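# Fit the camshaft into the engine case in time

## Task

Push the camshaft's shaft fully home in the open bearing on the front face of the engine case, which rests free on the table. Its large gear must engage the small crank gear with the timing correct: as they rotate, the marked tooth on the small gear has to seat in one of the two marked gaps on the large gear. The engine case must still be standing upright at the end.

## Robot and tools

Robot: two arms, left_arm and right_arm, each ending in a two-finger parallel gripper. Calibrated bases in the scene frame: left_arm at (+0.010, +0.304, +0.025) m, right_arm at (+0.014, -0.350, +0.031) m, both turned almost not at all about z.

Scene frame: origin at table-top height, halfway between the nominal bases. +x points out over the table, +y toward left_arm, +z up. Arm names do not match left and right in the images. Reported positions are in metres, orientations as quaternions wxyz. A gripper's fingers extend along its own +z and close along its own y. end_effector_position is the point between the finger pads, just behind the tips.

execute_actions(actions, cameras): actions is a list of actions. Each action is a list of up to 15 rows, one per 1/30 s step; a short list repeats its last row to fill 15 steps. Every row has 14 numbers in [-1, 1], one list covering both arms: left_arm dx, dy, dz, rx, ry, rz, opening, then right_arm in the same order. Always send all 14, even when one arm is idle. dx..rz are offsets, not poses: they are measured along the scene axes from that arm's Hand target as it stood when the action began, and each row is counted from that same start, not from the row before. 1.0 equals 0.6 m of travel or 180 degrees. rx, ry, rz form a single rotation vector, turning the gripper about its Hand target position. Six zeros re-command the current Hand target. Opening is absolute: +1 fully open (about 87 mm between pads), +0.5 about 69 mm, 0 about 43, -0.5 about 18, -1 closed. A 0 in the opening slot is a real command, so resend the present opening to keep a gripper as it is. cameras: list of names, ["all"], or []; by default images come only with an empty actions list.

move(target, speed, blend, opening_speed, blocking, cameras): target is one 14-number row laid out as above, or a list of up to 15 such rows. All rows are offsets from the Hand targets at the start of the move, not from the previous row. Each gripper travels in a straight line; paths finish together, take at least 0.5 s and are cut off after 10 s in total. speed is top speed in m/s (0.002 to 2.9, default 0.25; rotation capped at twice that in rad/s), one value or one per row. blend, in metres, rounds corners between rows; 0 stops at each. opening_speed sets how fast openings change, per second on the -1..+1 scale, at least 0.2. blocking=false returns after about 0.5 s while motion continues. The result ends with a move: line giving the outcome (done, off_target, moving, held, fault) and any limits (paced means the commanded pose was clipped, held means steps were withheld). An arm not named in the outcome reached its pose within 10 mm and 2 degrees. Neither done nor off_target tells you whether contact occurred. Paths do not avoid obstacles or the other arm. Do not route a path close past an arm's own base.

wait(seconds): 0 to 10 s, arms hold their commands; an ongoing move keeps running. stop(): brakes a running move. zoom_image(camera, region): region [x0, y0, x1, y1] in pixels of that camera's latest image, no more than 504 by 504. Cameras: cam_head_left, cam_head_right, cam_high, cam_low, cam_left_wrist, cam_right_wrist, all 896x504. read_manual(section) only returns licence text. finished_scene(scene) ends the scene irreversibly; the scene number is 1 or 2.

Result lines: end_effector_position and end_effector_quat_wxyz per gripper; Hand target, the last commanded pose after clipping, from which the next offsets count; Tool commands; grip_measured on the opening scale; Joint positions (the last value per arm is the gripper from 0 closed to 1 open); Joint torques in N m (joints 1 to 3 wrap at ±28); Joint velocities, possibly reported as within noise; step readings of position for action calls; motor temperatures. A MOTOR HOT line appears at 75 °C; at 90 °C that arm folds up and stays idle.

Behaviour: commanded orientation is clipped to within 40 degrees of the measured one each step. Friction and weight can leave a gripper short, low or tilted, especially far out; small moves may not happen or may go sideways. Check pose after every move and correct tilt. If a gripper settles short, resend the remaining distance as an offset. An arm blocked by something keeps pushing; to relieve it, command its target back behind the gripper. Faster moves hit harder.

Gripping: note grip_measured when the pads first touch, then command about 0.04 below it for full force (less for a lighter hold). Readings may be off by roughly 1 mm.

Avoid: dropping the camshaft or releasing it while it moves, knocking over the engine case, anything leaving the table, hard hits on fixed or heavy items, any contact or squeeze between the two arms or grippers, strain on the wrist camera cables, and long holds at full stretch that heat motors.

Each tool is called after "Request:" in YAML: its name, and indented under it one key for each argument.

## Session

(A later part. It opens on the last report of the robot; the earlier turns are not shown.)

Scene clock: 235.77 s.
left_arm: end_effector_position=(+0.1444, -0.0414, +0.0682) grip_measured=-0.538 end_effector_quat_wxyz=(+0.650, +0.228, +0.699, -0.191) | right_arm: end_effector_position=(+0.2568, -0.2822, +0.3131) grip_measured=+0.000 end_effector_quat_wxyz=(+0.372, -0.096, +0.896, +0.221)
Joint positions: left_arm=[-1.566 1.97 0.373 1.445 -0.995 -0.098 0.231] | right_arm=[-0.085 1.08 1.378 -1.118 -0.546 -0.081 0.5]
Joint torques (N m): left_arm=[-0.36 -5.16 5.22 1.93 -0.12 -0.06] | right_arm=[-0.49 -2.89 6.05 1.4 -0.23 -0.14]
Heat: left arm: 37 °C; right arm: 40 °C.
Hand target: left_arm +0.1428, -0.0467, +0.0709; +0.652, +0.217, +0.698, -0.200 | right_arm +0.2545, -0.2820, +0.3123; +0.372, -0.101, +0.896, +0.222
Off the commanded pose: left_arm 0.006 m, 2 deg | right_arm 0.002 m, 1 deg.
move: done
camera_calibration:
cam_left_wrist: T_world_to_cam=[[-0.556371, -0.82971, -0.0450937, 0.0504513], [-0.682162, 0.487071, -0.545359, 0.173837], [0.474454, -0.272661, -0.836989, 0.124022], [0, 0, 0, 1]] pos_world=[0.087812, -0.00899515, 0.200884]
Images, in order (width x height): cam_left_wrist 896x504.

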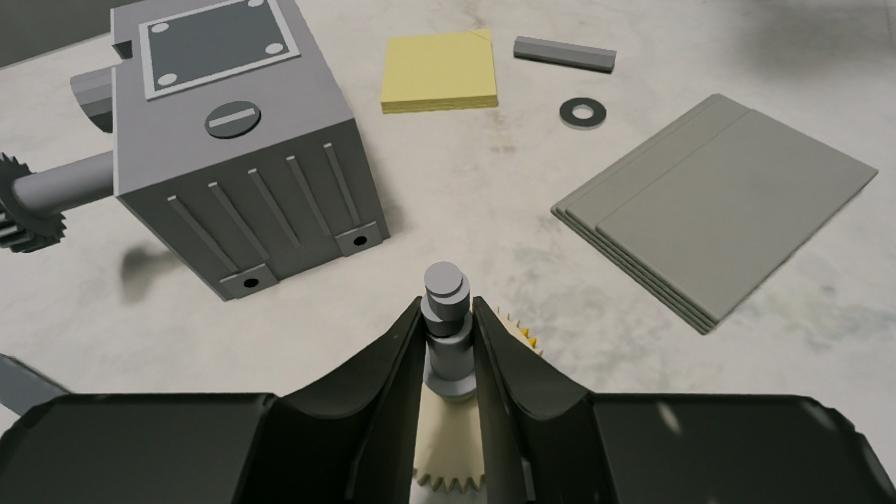

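Request:
move:
  target:
    - [0,0,0,0,0,0,-0.4,0,0,0,0,0,0,0]
    - [0,0,-0.022,0,0,0,-0.4,0,0,0,0,0,0,0]
    - [0,0,-0.022,0,0,0,-1,0,0,0,0,0,0,0]
  speed: 0.06
  opening_speed: 0.6
  cameras: ["cam_left_wrist"]

Scene clock: 243.93 s.
left_arm: end_effector_position=(+0.1441, -0.0399, +0.0505) grip_measured=-0.536 end_effector_quat_wxyz=(+0.645, +0.237, +0.703, -0.180) | right_arm: end_effector_position=(+0.2568, -0.2822, +0.3131) grip_measured=+0.000 end_effector_quat_wxyz=(+0.372, -0.096, +0.896, +0.221)
Joint positions: left_arm=[-1.566 2.045 0.38 1.476 -0.996 -0.105 0.232] | right_arm=[-0.085 1.08 1.378 -1.118 -0.546 -0.081 0.5]
Joint torques (N m): left_arm=[-0.29 -5.14 4.45 2.34 -0.12 -0.02] | right_arm=[-0.46 -2.82 6.06 1.4 -0.24 -0.15]
Heat: left arm: 37 °C; right arm: 39 °C.
Hand target: left_arm +0.1427, -0.0469, +0.0578; +0.652, +0.217, +0.698, -0.200 | right_arm +0.2545, -0.2820, +0.3123; +0.372, -0.101, +0.896, +0.222
Off the commanded pose: left_arm 0.010 m, 3 deg | right_arm 0.002 m, 1 deg.
move: off_target (left_arm); target 3's new opening was sent with left_arm's hand 0.012 m and 4 deg from that target
camera_calibration:
cam_left_wrist: T_world_to_cam=[[-0.555989, -0.828221, -0.0701828, 0.0519766], [-0.683949, 0.503846, -0.527592, 0.163362], [0.472325, -0.245334, -0.846594, 0.1116], [0, 0, 0, 1]] pos_world=[0.0879187, -0.0118821, 0.184316]
Images, in order (width x height): cam_left_wrist 896x504.

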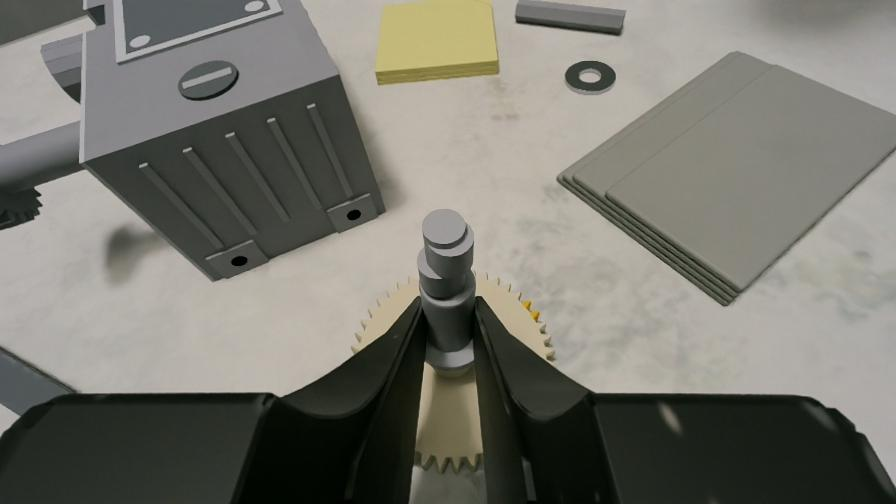

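Request:
move:
  target:
    - [0,0.01,0.217,0,0,0,-1,0,0,0,0,0,0,0]
    - [0.2,0.3,0.25,0.24,0.103,-0.141,-1,0,0,0,0,0,0,0]
    - [0.364,0.378,0.2,0.481,0.205,-0.282,-1,0,0,0,0,0,0,0]
  speed: [0.12,0.3,0.3]
  blend: [0.03,0.05,0]
  cameras: ["cam_left_wrist","cam_head_right","cam_low"]

Request:
zoom_image:
  camera: "cam_low"
  region: [480, 160, 640, 290]

Scene clock: 259.93 s.
left_arm: end_effector_position=(+0.3563, +0.1769, +0.1706) grip_measured=-0.536 end_effector_quat_wxyz=(-0.021, +0.761, +0.648, +0.012) | right_arm: end_effector_position=(+0.2568, -0.2822, +0.3131) grip_measured=+0.000 end_effector_quat_wxyz=(+0.372, -0.096, +0.896, +0.221)
Joint positions: left_arm=[-0.441 2.034 1.966 -1.532 -0.038 1.254 0.232] | right_arm=[-0.085 1.08 1.378 -1.118 -0.546 -0.081 0.5]
Joint torques (N m): left_arm=[0.2 -8.58 10.09 0.08 -0.2 0.15] | right_arm=[-0.57 -2.81 6.01 1.41 -0.23 -0.13]
Heat: left arm: 37 °C; right arm: 39 °C.
Hand target: left_arm +0.3611, +0.1800, +0.1778; -0.023, +0.764, +0.644, +0.026 | right_arm +0.2545, -0.2820, +0.3123; +0.372, -0.101, +0.896, +0.222
Off the commanded pose: left_arm 0.009 m, 2 deg | right_arm 0.002 m, 1 deg.
move: done
camera_calibration:
cam_left_wrist: T_world_to_cam=[[-0.984601, 0.174782, 0.00339903, 0.320797], [0.103438, 0.566801, 0.817335, -0.258505], [0.140929, 0.805101, -0.576152, 0.0523538], [0, 0, 0, 1]] pos_world=[0.335219, 0.0483015, 0.240359]
Images, in order (width x height): cam_head_right 896x504, cam_low 896x504, cam_left_wrist 896x504.

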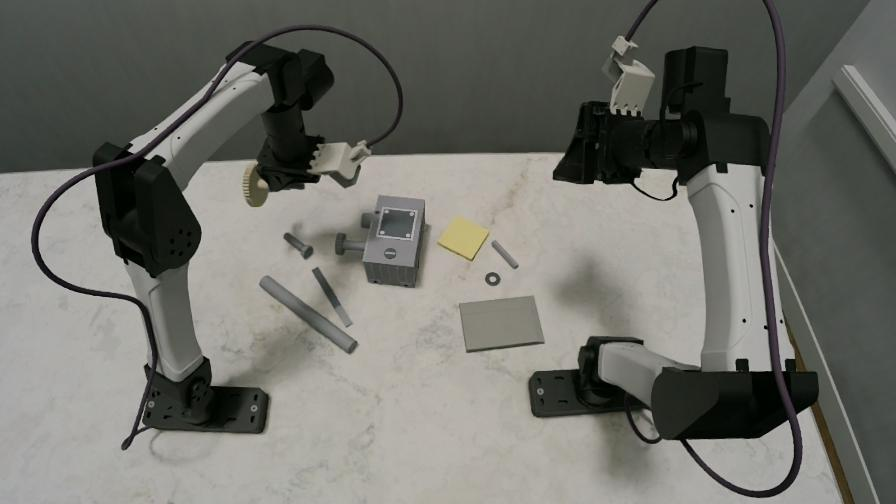

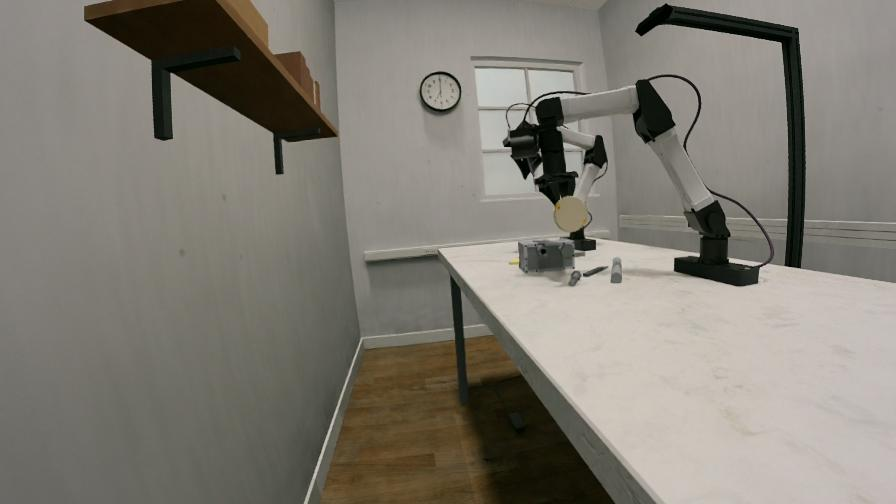

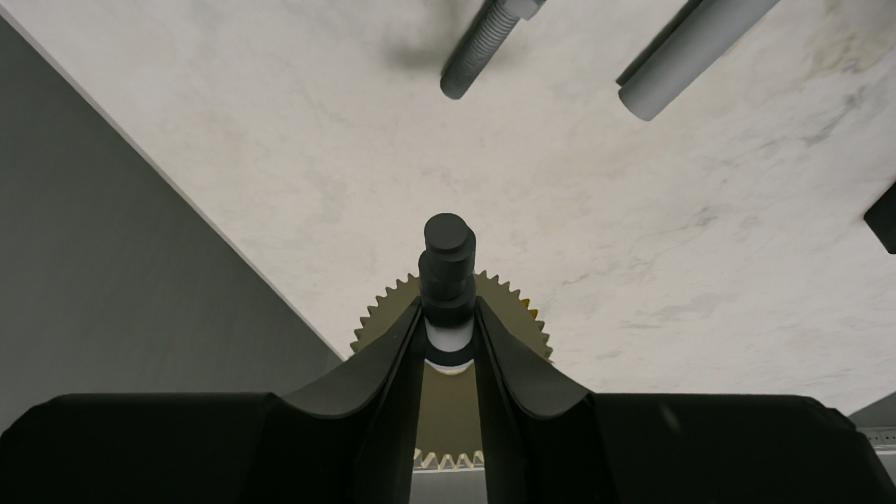

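Scaled by 3.150.

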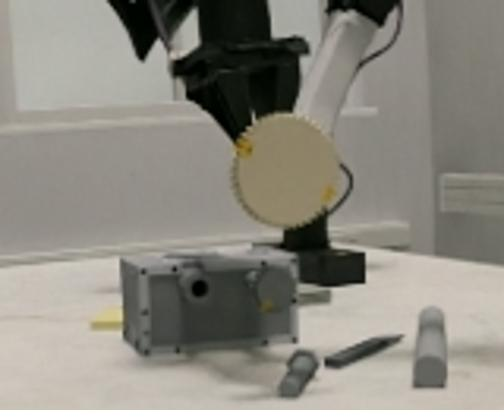

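Request:
move:
  target:
    - [0.004,-0.06,-0.11,0.0086,0,-0.02,-1,0,0,0,0,0,0,0]
    - [0.007,-0.108,-0.165,0.0086,0,-0.02,-1,0,0,0,0,0,0,0]
  speed: 0.15
  blend: [0.02,0]
  cameras: ["cam_left_wrist","cam_head_right","cam_head_left","cam_low"]

Request:
zoom_image:
  camera: "cam_low"
  region: [500, 220, 600, 290]

Request:
zoom_image:
  camera: "cam_head_right"
  region: [270, 170, 440, 300]

Request:
zoom_image:
  camera: "cam_left_wrist"
  region: [340, 160, 600, 400]

Scene clock: 271.70 s.
left_arm: end_effector_position=(+0.3610, +0.1132, +0.0782) grip_measured=-0.536 end_effector_quat_wxyz=(-0.033, +0.785, +0.618, +0.021) | right_arm: end_effector_position=(+0.2568, -0.2822, +0.3131) grip_measured=+0.000 end_effector_quat_wxyz=(+0.372, -0.096, +0.896, +0.221)
Joint positions: left_arm=[-0.584 2.196 1.842 -1.268 -0.059 1.186 0.232] | right_arm=[-0.085 1.08 1.378 -1.118 -0.546 -0.081 0.5]
Joint torques (N m): left_arm=[0.02 -10.35 6.95 0.32 -0.2 0] | right_arm=[-0.5 -2.8 6.01 1.4 -0.22 -0.13]
Heat: left arm: 36 °C; right arm: 38 °C.
Hand target: left_arm +0.3653, +0.1152, +0.0788; -0.033, +0.784, +0.619, +0.036 | right_arm +0.2545, -0.2820, +0.3123; +0.372, -0.101, +0.896, +0.222
Off the commanded pose: left_arm 0.005 m, 2 deg | right_arm 0.002 m, 1 deg.
move: done
camera_calibration:
cam_left_wrist: T_world_to_cam=[[-0.96844, 0.248862, 0.0138743, 0.321731], [0.148784, 0.532536, 0.833228, -0.16114], [0.19997, 0.808995, -0.552755, 0.0261859], [0, 0, 0, 1]] pos_world=[0.330316, -0.0154378, 0.144277]
Images, in order (width x height): cam_head_left 896x504, cam_head_right 896x504, cam_low 896x504, cam_left_wrist 896x504.

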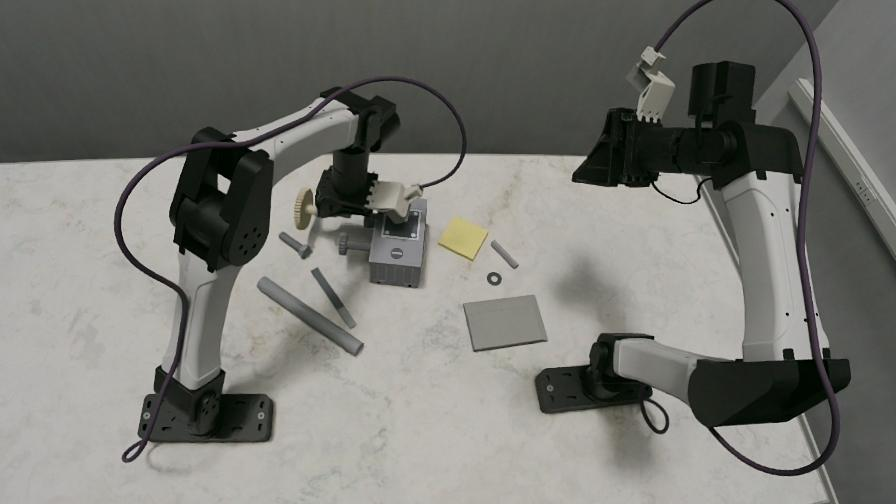

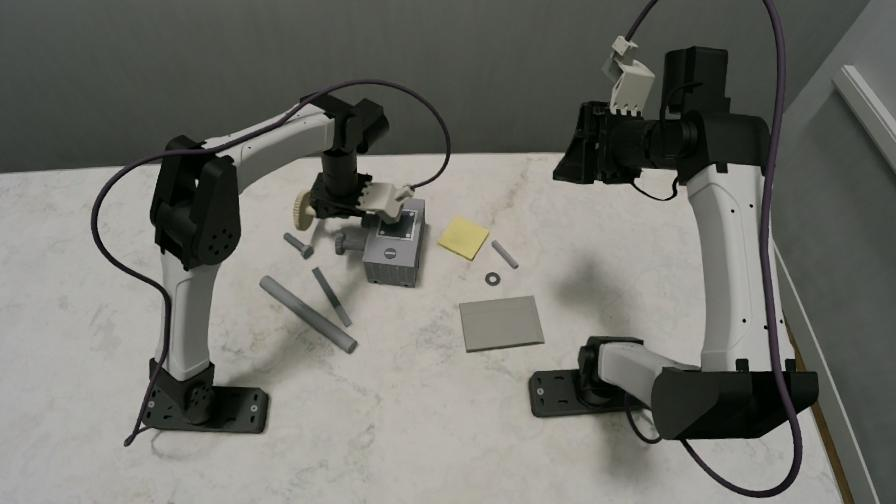

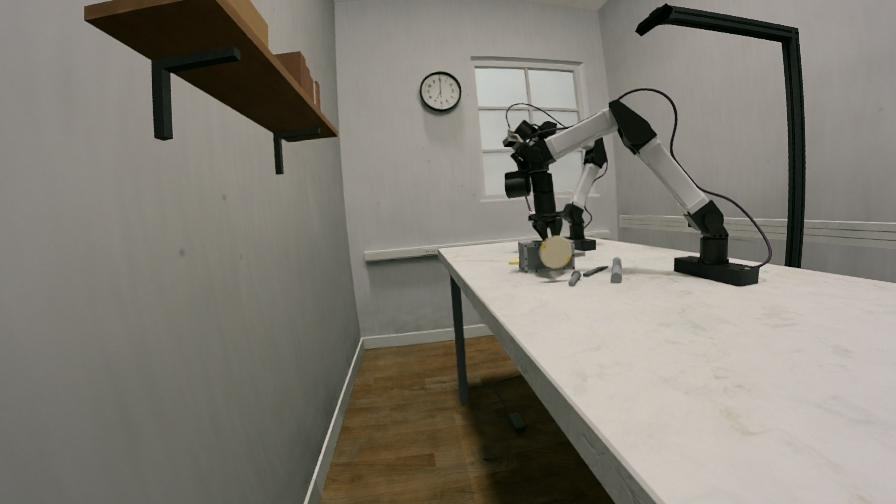

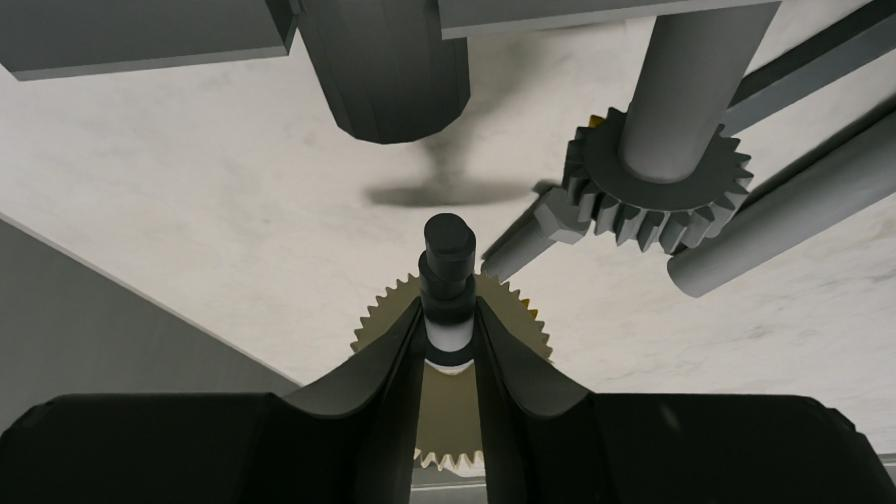

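Scaled by 5.040.

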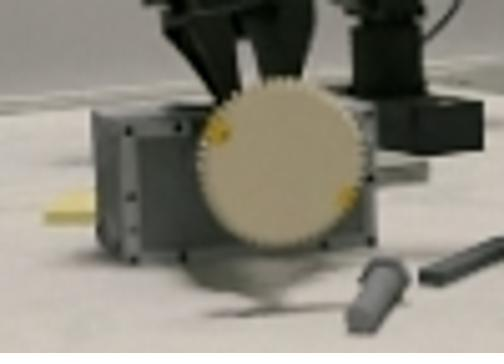

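Scaled by 2.965.

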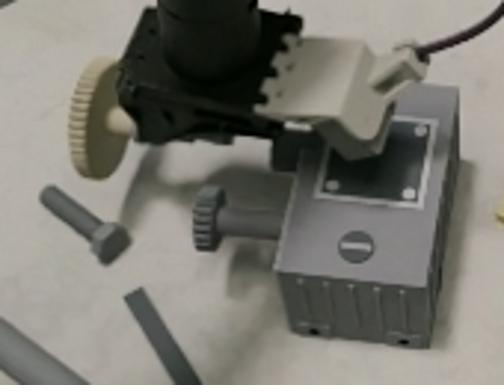

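Scaled by 1.938.

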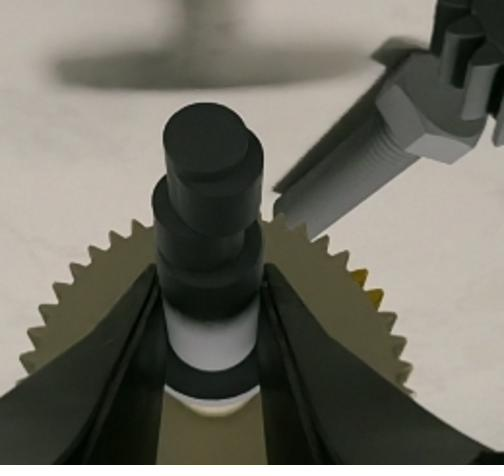

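Request:
move:
  target: [0.0133,-0.0,-0.027,0,0,0.004,-1,0,0,0,0,0,0,0]
  speed: 0.06
  cameras: ["cam_left_wrist","cam_head_right"]

Request:
zoom_image:
  camera: "cam_head_right"
  region: [290, 170, 440, 270]

Scene clock: 292.80 s.
left_arm: end_effector_position=(+0.3674, +0.1102, +0.0638) grip_measured=-0.536 end_effector_quat_wxyz=(-0.031, +0.783, +0.620, +0.022) | right_arm: end_effector_position=(+0.2568, -0.2822, +0.3131) grip_measured=+0.000 end_effector_quat_wxyz=(+0.372, -0.096, +0.896, +0.221)
Joint positions: left_arm=[-0.581 2.231 1.842 -1.229 -0.059 1.184 0.232] | right_arm=[-0.085 1.08 1.378 -1.118 -0.546 -0.081 0.5]
Joint torques (N m): left_arm=[0.79 -10.04 7.04 0.38 -0.2 0.02] | right_arm=[-0.53 -2.78 5.98 1.4 -0.22 -0.15]
Motor temperatures (°C): left_arm=[20 36 36 32 22 22 23] | right_arm=[22 38 31 29 19 22 20]
Heat: left arm: 36 °C; right arm: 38 °C.
Hand target: left_arm +0.3733, +0.1153, +0.0626; -0.033, +0.779, +0.625, +0.035 | right_arm +0.2545, -0.2820, +0.3123; +0.372, -0.101, +0.896, +0.222
Off the commanded pose: left_arm 0.008 m, 2 deg | right_arm 0.002 m, 1 deg.
move: done
camera_calibration:
cam_left_wrist: T_world_to_cam=[[-0.969796, 0.243703, 0.0102165, 0.330207], [0.14324, 0.53511, 0.83255, -0.146657], [0.197428, 0.808867, -0.553856, 0.0203259], [0, 0, 0, 1]] pos_world=[0.337227, -0.0184356, 0.129983]
Images, in order (width x height): cam_head_right 896x504, cam_left_wrist 896x504.

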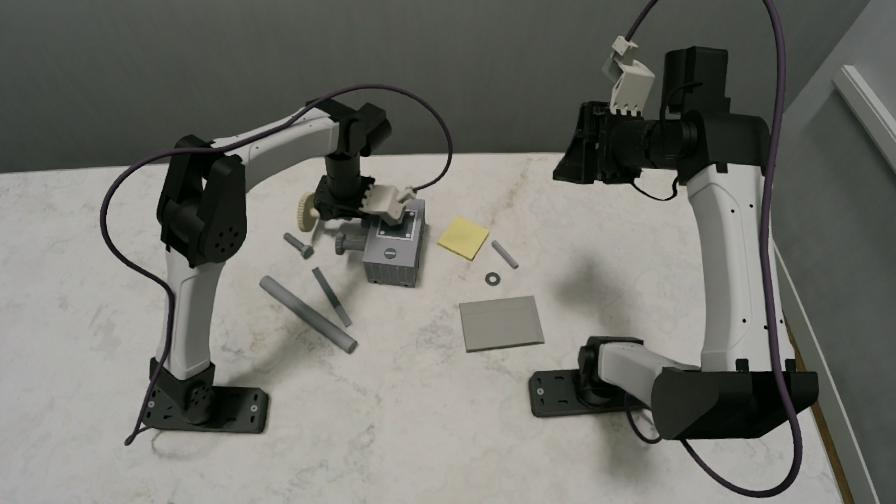

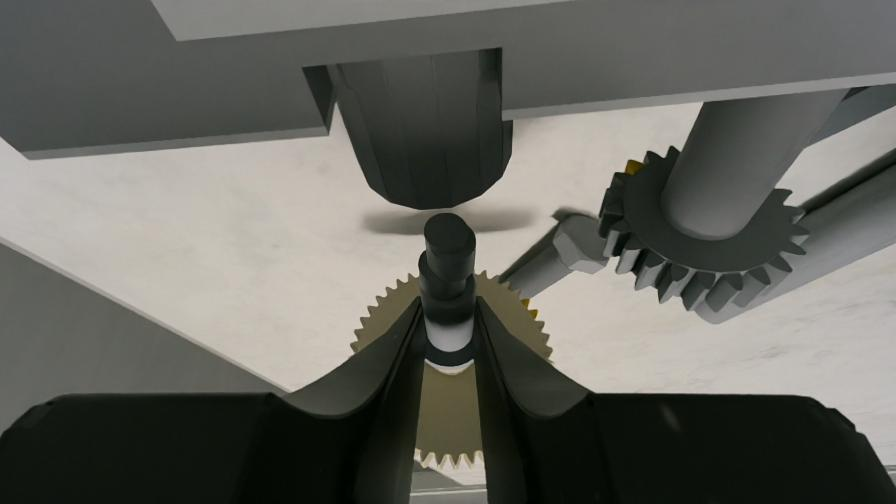

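Scaled by 3.360.

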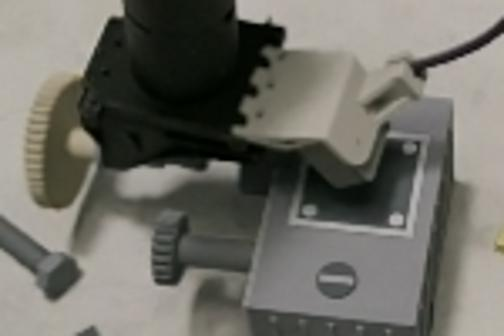

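Request:
move:
  target: [-0.002,-0.019,-0.006,0,0,0,-1,0,0,0,0,0,0,0]
  speed: 0.05
  cameras: ["cam_left_wrist","cam_head_right","cam_head_left"]

Request:
zoom_image:
  camera: "cam_left_wrist"
  region: [300, 100, 600, 320]

Scene clock: 304.40 s.
left_arm: end_effector_position=(+0.3629, +0.1077, +0.0543) grip_measured=-0.536 end_effector_quat_wxyz=(-0.043, +0.780, +0.624, +0.019) | right_arm: end_effector_position=(+0.2568, -0.2822, +0.3131) grip_measured=+0.000 end_effector_quat_wxyz=(+0.372, -0.096, +0.896, +0.221)
Joint positions: left_arm=[-0.592 2.256 1.842 -1.229 -0.059 1.162 0.232] | right_arm=[-0.085 1.08 1.378 -1.118 -0.546 -0.081 0.5]
Joint torques (N m): left_arm=[-0.34 -10.07 9.69 0.26 -0.19 0.01] | right_arm=[-0.47 -2.8 6.05 1.41 -0.25 -0.16]
Heat: left arm: 37 °C; right arm: 38 °C.
Hand target: left_arm +0.3721, +0.1039, +0.0590; -0.033, +0.780, +0.624, +0.036 | right_arm +0.2545, -0.2820, +0.3123; +0.372, -0.101, +0.896, +0.222
Off the commanded pose: left_arm 0.011 m, 2 deg | right_arm 0.002 m, 1 deg.
move: off_target (left_arm)
camera_calibration:
cam_left_wrist: T_world_to_cam=[[-0.972132, 0.232381, 0.0309472, 0.327513], [0.152021, 0.524385, 0.837801, -0.139134], [0.178461, 0.819158, -0.545099, 0.0233181], [0, 0, 0, 1]] pos_world=[0.335376, -0.0222493, 0.119142]
Images, in order (width x height): cam_head_left 896x504, cam_head_right 896x504, cam_left_wrist 896x504.

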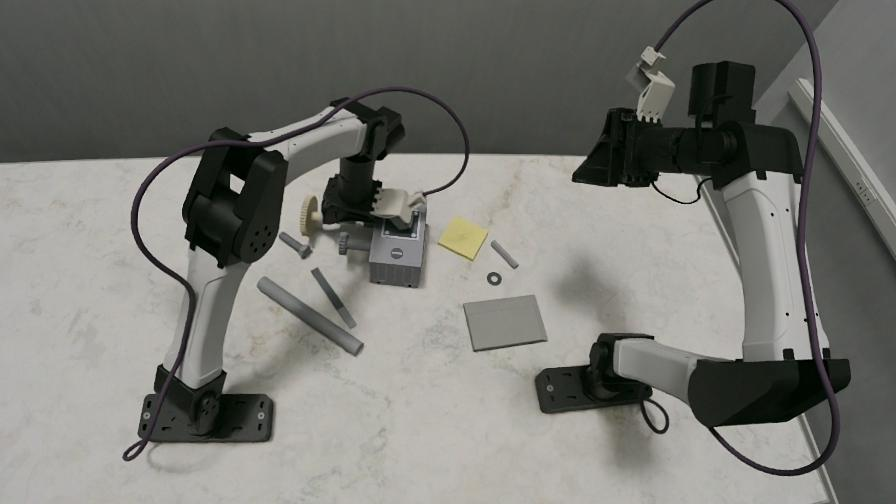

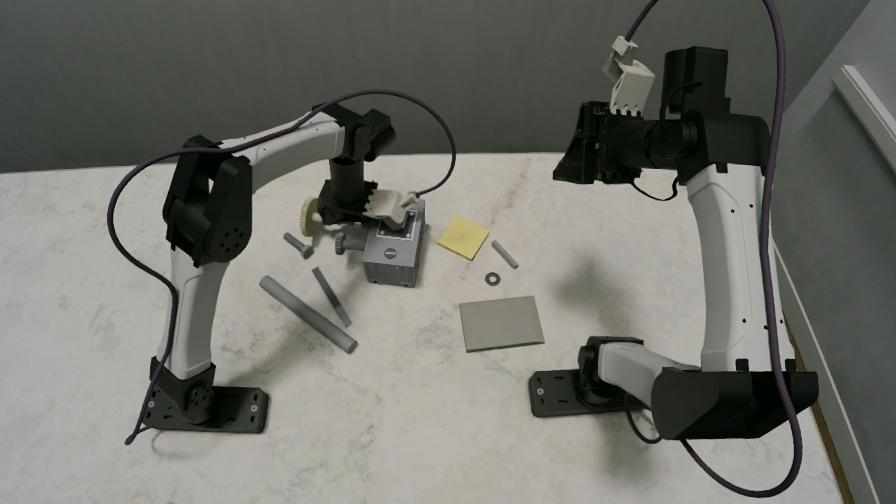

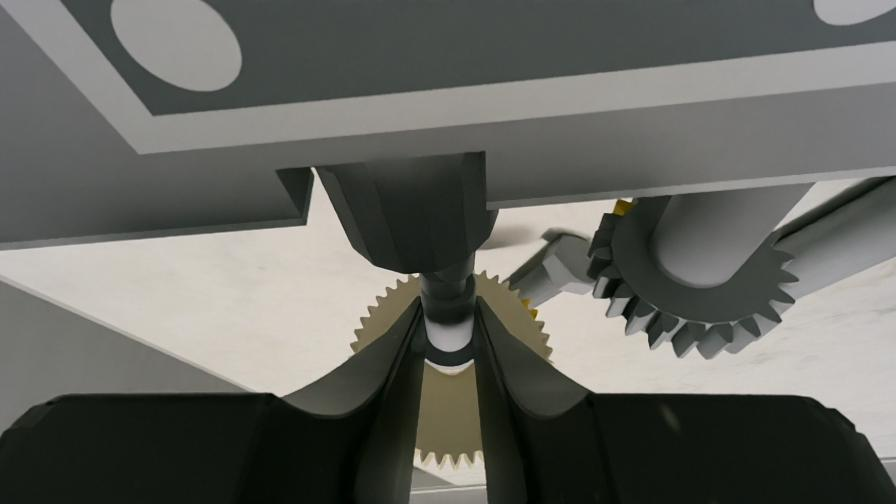

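Scaled by 1.680.

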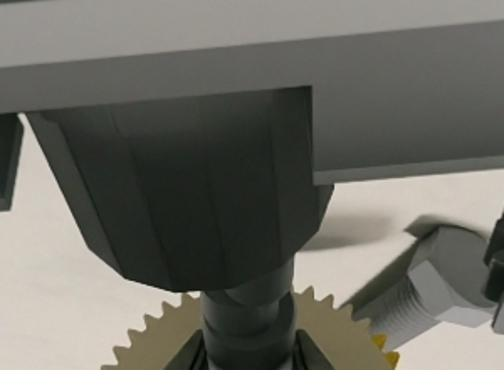

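Request:
execute_actions:
  actions: []
  cameras: ["cam_low"]

Request:
zoom_image:
  camera: "cam_low"
  region: [500, 225, 600, 285]

Request:
zoom_image:
  camera: "cam_low"
  region: [525, 235, 585, 271]

Scene clock: 325.40 s.
left_arm: end_effector_position=(+0.3629, +0.1077, +0.0543) grip_measured=-0.536 end_effector_quat_wxyz=(-0.043, +0.780, +0.625, +0.019) | right_arm: end_effector_position=(+0.2568, -0.2822, +0.3131) grip_measured=+0.000 end_effector_quat_wxyz=(+0.372, -0.096, +0.896, +0.221)
Joint positions: left_arm=[-0.592 2.256 1.842 -1.229 -0.059 1.161 0.232] | right_arm=[-0.085 1.08 1.378 -1.118 -0.546 -0.081 0.5]
Joint velocities: within noise
Joint torques (N m): left_arm=[-0.31 -9.96 9.68 0.24 -0.17 0.04] | right_arm=[-0.51 -2.77 6.06 1.4 -0.21 -0.13]
Motor temperatures (°C): left_arm=[20 36 39 30 22 22 23] | right_arm=[22 37 31 29 19 22 20]
Heat: left arm: 39 °C; right arm: 37 °C.
Hand target: left_arm +0.3721, +0.1039, +0.0590; -0.033, +0.780, +0.624, +0.036 | right_arm +0.2545, -0.2820, +0.3123; +0.372, -0.101, +0.896, +0.222
Tool commands: left_gripper/opening=-1.0 right_gripper/opening=+0.0
Off the commanded pose: left_arm 0.011 m, 2 deg | right_arm 0.002 m, 1 deg.
Images, in order (width x height): cam_low 896x504.

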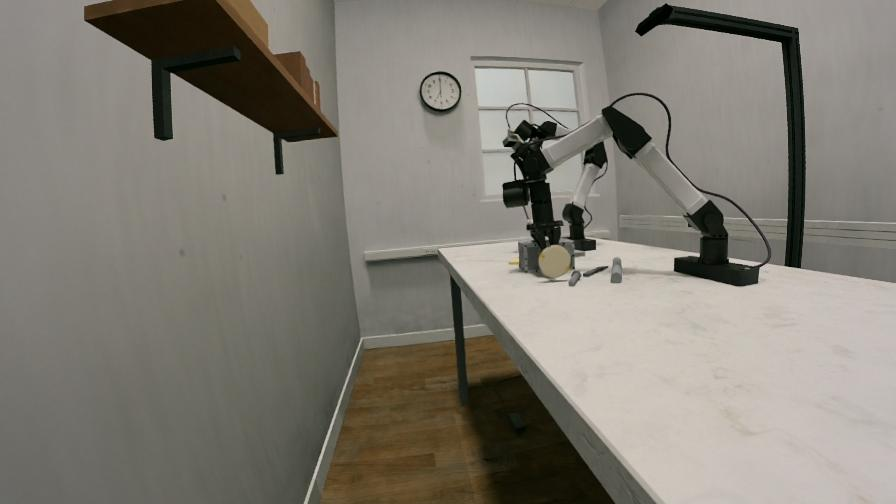

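Scaled by 5.040.

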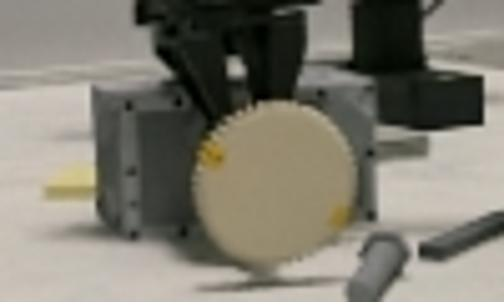

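Scaled by 8.400.

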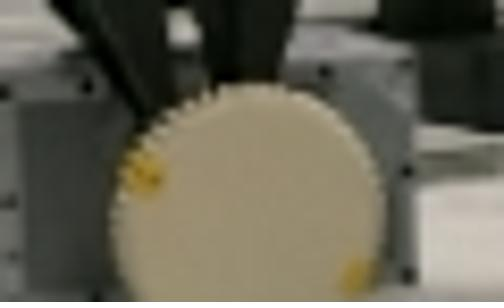

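Request:
move:
  target: [0.005,0.018,0.016,0,0,0,-1,0,0,0,0,0,0,0]
  speed: 0.06
  cameras: ["cam_left_wrist","cam_low"]

Request:
zoom_image:
  camera: "cam_low"
  region: [500, 225, 600, 285]

Request:
zoom_image:
  camera: "cam_left_wrist"
  region: [300, 100, 600, 320]

Scene clock: 339.50 s.
left_arm: end_effector_position=(+0.3662, +0.1129, +0.0544) grip_measured=-0.536 end_effector_quat_wxyz=(-0.043, +0.778, +0.627, +0.019) | right_arm: end_effector_position=(+0.2568, -0.2822, +0.3131) grip_measured=+0.000 end_effector_quat_wxyz=(+0.372, -0.096, +0.896, +0.221)
Joint positions: left_arm=[-0.578 2.256 1.842 -1.229 -0.06 1.171 0.232] | right_arm=[-0.085 1.08 1.378 -1.118 -0.546 -0.081 0.5]
Joint torques (N m): left_arm=[0.61 -12.03 9.58 0.05 -0.17 0.18] | right_arm=[-0.55 -2.78 6.02 1.42 -0.23 -0.14]
Heat: left arm: 40 °C; right arm: 37 °C.
Hand target: left_arm +0.3750, +0.1146, +0.0686; -0.033, +0.780, +0.624, +0.035 | right_arm +0.2545, -0.2820, +0.3123; +0.372, -0.101, +0.896, +0.222
Off the commanded pose: left_arm 0.017 m, 2 deg | right_arm 0.002 m, 1 deg.
move: off_target (left_arm)
camera_calibration:
cam_left_wrist: T_world_to_cam=[[-0.973339, 0.227239, 0.0312021, 0.330447], [0.149347, 0.524619, 0.838135, -0.141478], [0.174088, 0.820449, -0.54457, 0.019966], [0, 0, 0, 1]] pos_world=[0.33929, -0.0172495, 0.11914]
Images, in order (width x height): cam_low 896x504, cam_left_wrist 896x504.

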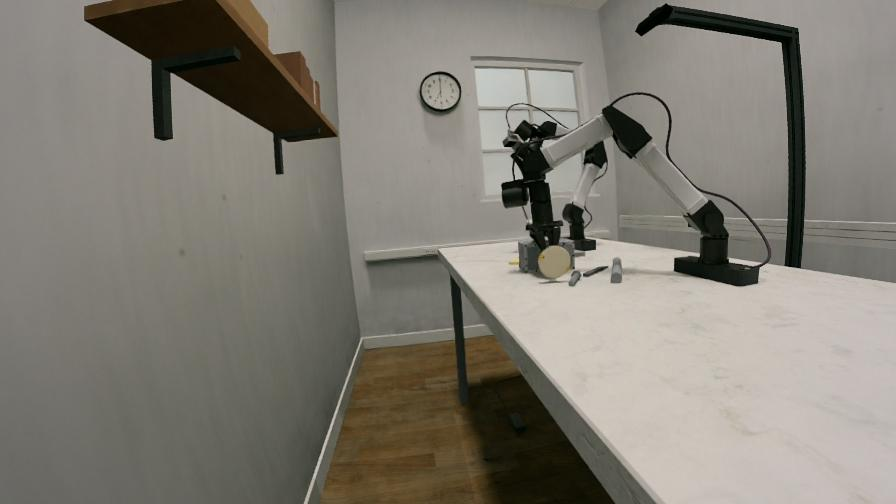

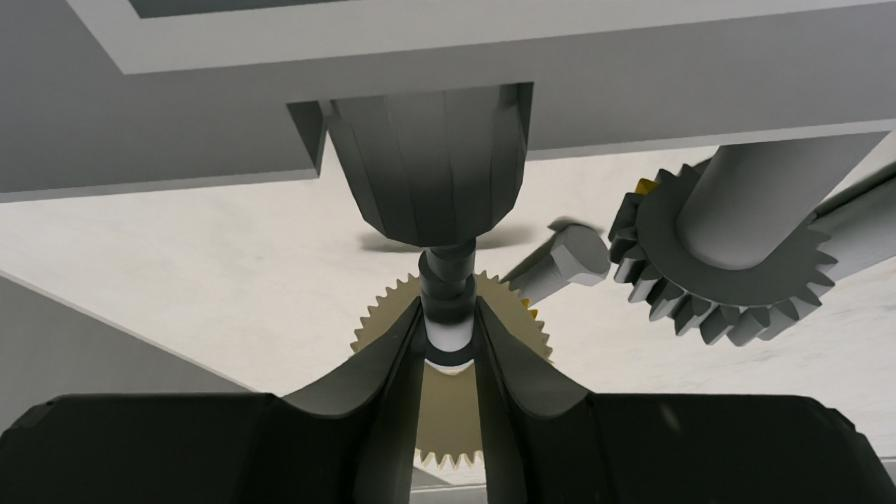

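Scaled by 5.040.

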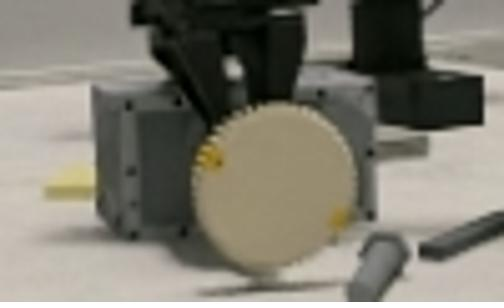

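Scaled by 1.680.

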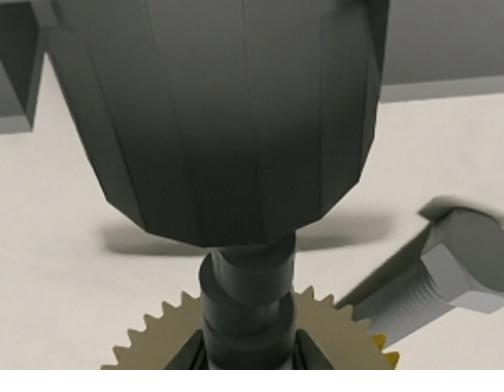

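Request:
move:
  target:
    - [0,0,0.022,0,0,0,-1,0,0,0,0,0,0,0]
    - [0,0,0.009,0,0,0,-1,0,0,0,0,0,0,0]
  speed: 0.06
  cameras: ["cam_left_wrist","cam_low"]

Request:
zoom_image:
  camera: "cam_low"
  region: [500, 225, 600, 285]

Scene clock: 344.13 s.
left_arm: end_effector_position=(+0.3669, +0.1124, +0.0636) grip_measured=-0.536 end_effector_quat_wxyz=(-0.044, +0.778, +0.626, +0.019) | right_arm: end_effector_position=(+0.2568, -0.2822, +0.3131) grip_measured=+0.000 end_effector_quat_wxyz=(+0.372, -0.096, +0.896, +0.221)
Joint positions: left_arm=[-0.578 2.256 1.878 -1.268 -0.06 1.171 0.232] | right_arm=[-0.085 1.08 1.378 -1.118 -0.546 -0.081 0.5]
Joint torques (N m): left_arm=[0.59 -12.22 7.98 0.22 -0.18 0.16] | right_arm=[-0.53 -2.8 6.05 1.41 -0.23 -0.15]
Heat: left arm: 40 °C; right arm: 37 °C.
Hand target: left_arm +0.3751, +0.1145, +0.0740; -0.033, +0.780, +0.624, +0.035 | right_arm +0.2545, -0.2820, +0.3123; +0.372, -0.101, +0.896, +0.222
Off the commanded pose: left_arm 0.013 m, 2 deg | right_arm 0.002 m, 1 deg.
move: off_target (left_arm)
camera_calibration:
cam_left_wrist: T_world_to_cam=[[-0.973194, 0.227548, 0.0333843, 0.330755], [0.151163, 0.523481, 0.838521, -0.149593], [0.173328, 0.82109, -0.543846, 0.0254504], [0, 0, 0, 1]] pos_world=[0.340091, -0.0178507, 0.128236]
Images, in order (width x height): cam_low 896x504, cam_left_wrist 896x504.

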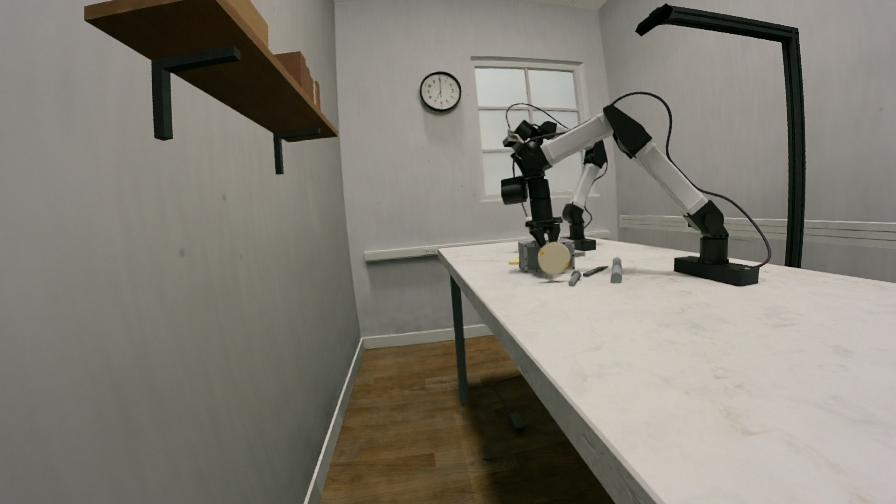

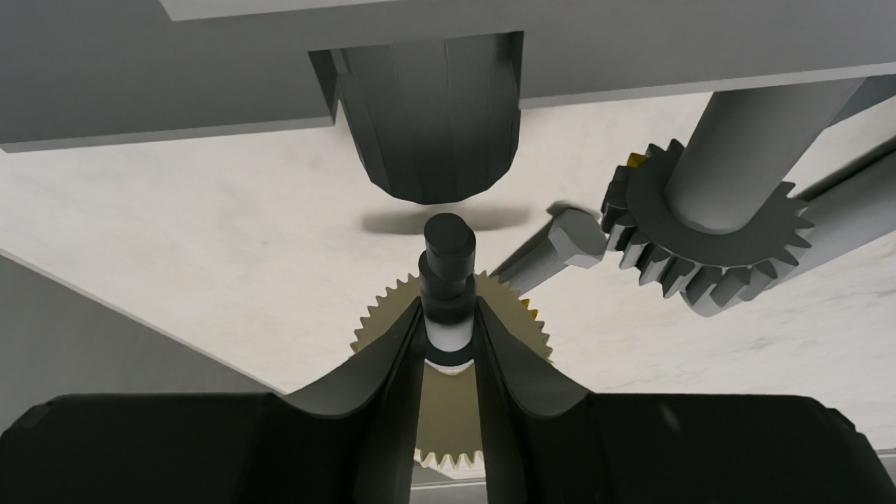

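Scaled by 5.040.

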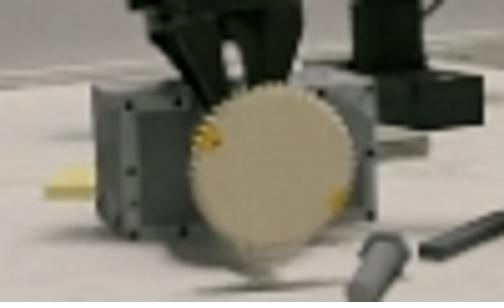

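Request:
move:
  target: [-0.004,-0.038,0.0,0,0,0,-1,0,0,0,0,0,0,0]
  speed: 0.04
  cameras: ["cam_left_wrist"]

Request:
zoom_image:
  camera: "cam_left_wrist"
  region: [300, 100, 600, 320]

Scene clock: 358.03 s.
left_arm: end_effector_position=(+0.3678, +0.0919, +0.0676) grip_measured=-0.536 end_effector_quat_wxyz=(-0.033, +0.781, +0.624, +0.023) | right_arm: end_effector_position=(+0.2567, -0.2822, +0.3130) grip_measured=+0.000 end_effector_quat_wxyz=(+0.372, -0.096, +0.896, +0.221)
Joint positions: left_arm=[-0.616 2.283 1.942 -1.282 -0.061 1.141 0.232] | right_arm=[-0.085 1.08 1.378 -1.119 -0.546 -0.081 0.5]
Joint torques (N m): left_arm=[-0.23 -10.29 10.22 -0.01 -0.16 0.03] | right_arm=[-0.55 -2.85 6 1.42 -0.21 -0.14]
Heat: left arm: 39 °C; right arm: 36 °C.
Hand target: left_arm +0.3727, +0.0918, +0.0739; -0.033, +0.780, +0.625, +0.036 | right_arm +0.2544, -0.2820, +0.3122; +0.371, -0.101, +0.896, +0.222
Off the commanded pose: left_arm 0.008 m, 1 deg | right_arm 0.002 m, 1 deg.
move: done
camera_calibration:
cam_left_wrist: T_world_to_cam=[[-0.971846, 0.2354, 0.0100601, 0.336541], [0.137695, 0.53279, 0.83497, -0.138068], [0.191192, 0.812848, -0.550203, 0.0388493], [0, 0, 0, 1]] pos_world=[0.33865, -0.0372394, 0.133272]
Images, in order (width x height): cam_left_wrist 896x504.

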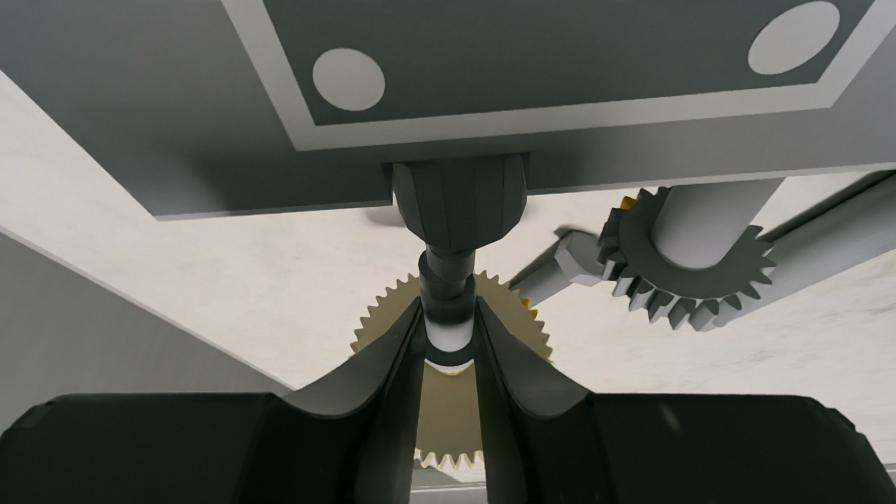

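Scaled by 1.680.

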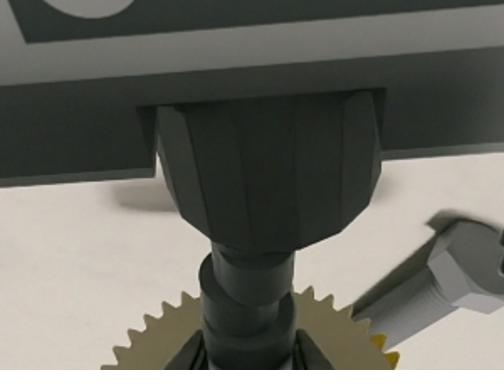

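Request:
move:
  target:
    - [-0.009,0.0,0.0,0,0,0,-1,0,0,0,0,0,0,0]
    - [-0.010,-0.02,0.0,0,0,0,-1,0,0,0,0,0,0,0]
  speed: 0.04
  cameras: ["cam_left_wrist"]

Request:
zoom_image:
  camera: "cam_left_wrist"
  region: [300, 100, 600, 320]

Scene clock: 365.33 s.
left_arm: end_effector_position=(+0.3632, +0.0874, +0.0686) grip_measured=-0.536 end_effector_quat_wxyz=(-0.040, +0.777, +0.627, +0.028) | right_arm: end_effector_position=(+0.2567, -0.2822, +0.3130) grip_measured=+0.000 end_effector_quat_wxyz=(+0.372, -0.096, +0.896, +0.221)
Joint positions: left_arm=[-0.635 2.296 1.965 -1.306 -0.073 1.111 0.232] | right_arm=[-0.085 1.08 1.378 -1.119 -0.546 -0.081 0.5]
Joint torques (N m): left_arm=[-1.13 -10.3 10.35 0.11 -0.04 0.02] | right_arm=[-0.54 -2.82 6.09 1.42 -0.22 -0.15]
Heat: left arm: 40 °C; right arm: 36 °C.
Hand target: left_arm +0.3666, +0.0797, +0.0739; -0.033, +0.780, +0.624, +0.035 | right_arm +0.2544, -0.2820, +0.3122; +0.371, -0.101, +0.896, +0.222
Off the commanded pose: left_arm 0.010 m, 1 deg | right_arm 0.002 m, 1 deg.
move: done
camera_calibration:
cam_left_wrist: T_world_to_cam=[[-0.974113, 0.225503, 0.0158675, 0.334455], [0.133831, 0.518696, 0.844419, -0.133857], [0.182189, 0.824684, -0.535448, 0.0451892], [0, 0, 0, 1]] pos_world=[0.335478, -0.0432561, 0.131921]
Images, in order (width x height): cam_left_wrist 896x504.

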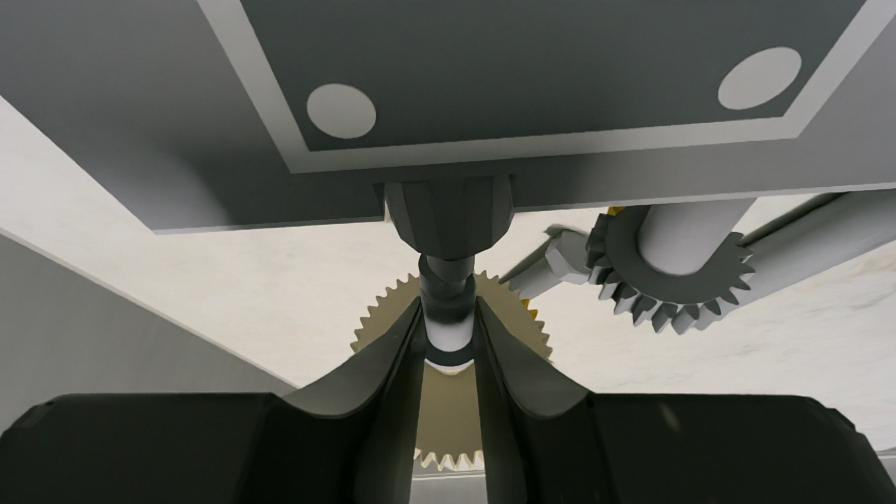

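Scaled by 1.680.

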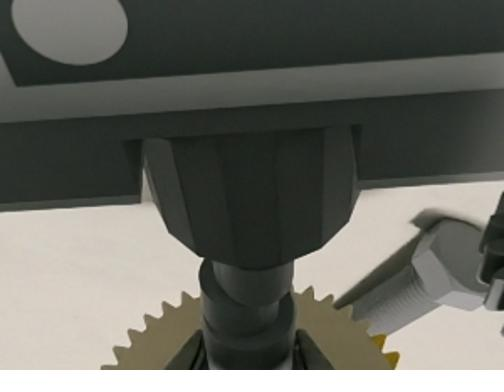

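Request:
move:
  target:
    - [0,0,-0.006,0,0,0,-1,0,0,0,0,0,0,0]
    - [-0.003,-0.025,-0.006,0,0,0,-1,0,0,0,0,0,0,0]
  speed: 0.03
  cameras: ["cam_left_wrist"]

Request:
zoom_image:
  camera: "cam_left_wrist"
  region: [300, 100, 600, 320]

Scene clock: 373.30 s.
left_arm: end_effector_position=(+0.3621, +0.0865, +0.0662) grip_measured=-0.536 end_effector_quat_wxyz=(-0.060, +0.773, +0.631, +0.040) | right_arm: end_effector_position=(+0.2567, -0.2822, +0.3130) grip_measured=+0.000 end_effector_quat_wxyz=(+0.372, -0.096, +0.896, +0.221)
Joint positions: left_arm=[-0.65 2.338 2.016 -1.35 -0.103 1.083 0.232] | right_arm=[-0.085 1.08 1.378 -1.119 -0.546 -0.081 0.5]
Joint torques (N m): left_arm=[-2.37 -10.67 10.84 0.31 0.22 0.02] | right_arm=[-0.49 -2.78 5.98 1.41 -0.23 -0.16]
Motor temperatures (°C): left_arm=[20 41 41 29 22 22 24] | right_arm=[22 36 31 29 19 22 20]
Heat: left arm: 41 °C; right arm: 36 °C.
Hand target: left_arm +0.3649, +0.0648, +0.0704; -0.033, +0.780, +0.624, +0.036 | right_arm +0.2544, -0.2820, +0.3122; +0.371, -0.101, +0.896, +0.222
Off the commanded pose: left_arm 0.022 m, 3 deg | right_arm 0.002 m, 1 deg.
move: off_target (left_arm)
camera_calibration:
cam_left_wrist: T_world_to_cam=[[-0.976306, 0.214149, 0.0310898, 0.334315], [0.133025, 0.480625, 0.866778, -0.129142], [0.170677, 0.850376, -0.497724, 0.0442987], [0, 0, 0, 1]] pos_world=[0.336012, -0.0471947, 0.123593]
Images, in order (width x height): cam_left_wrist 896x504.

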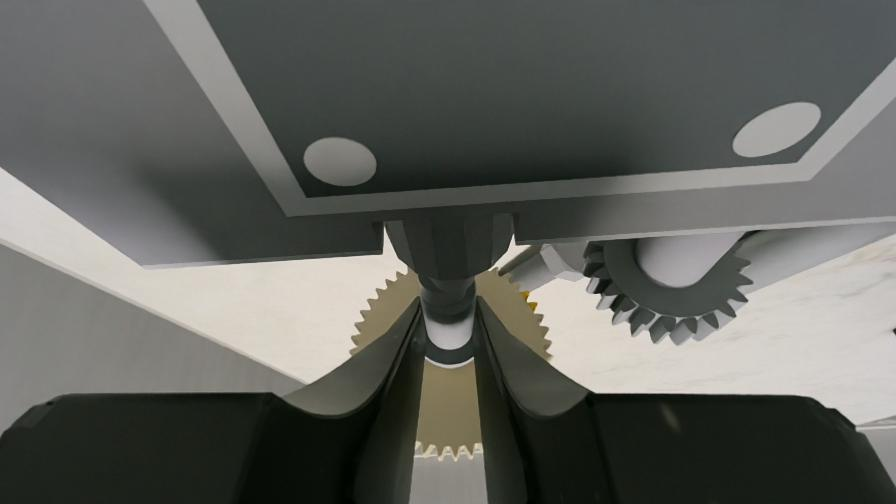

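Scaled by 1.680.

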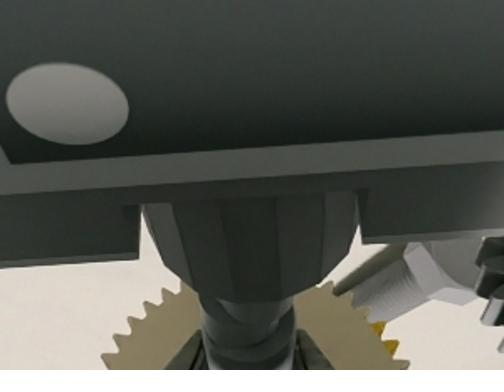

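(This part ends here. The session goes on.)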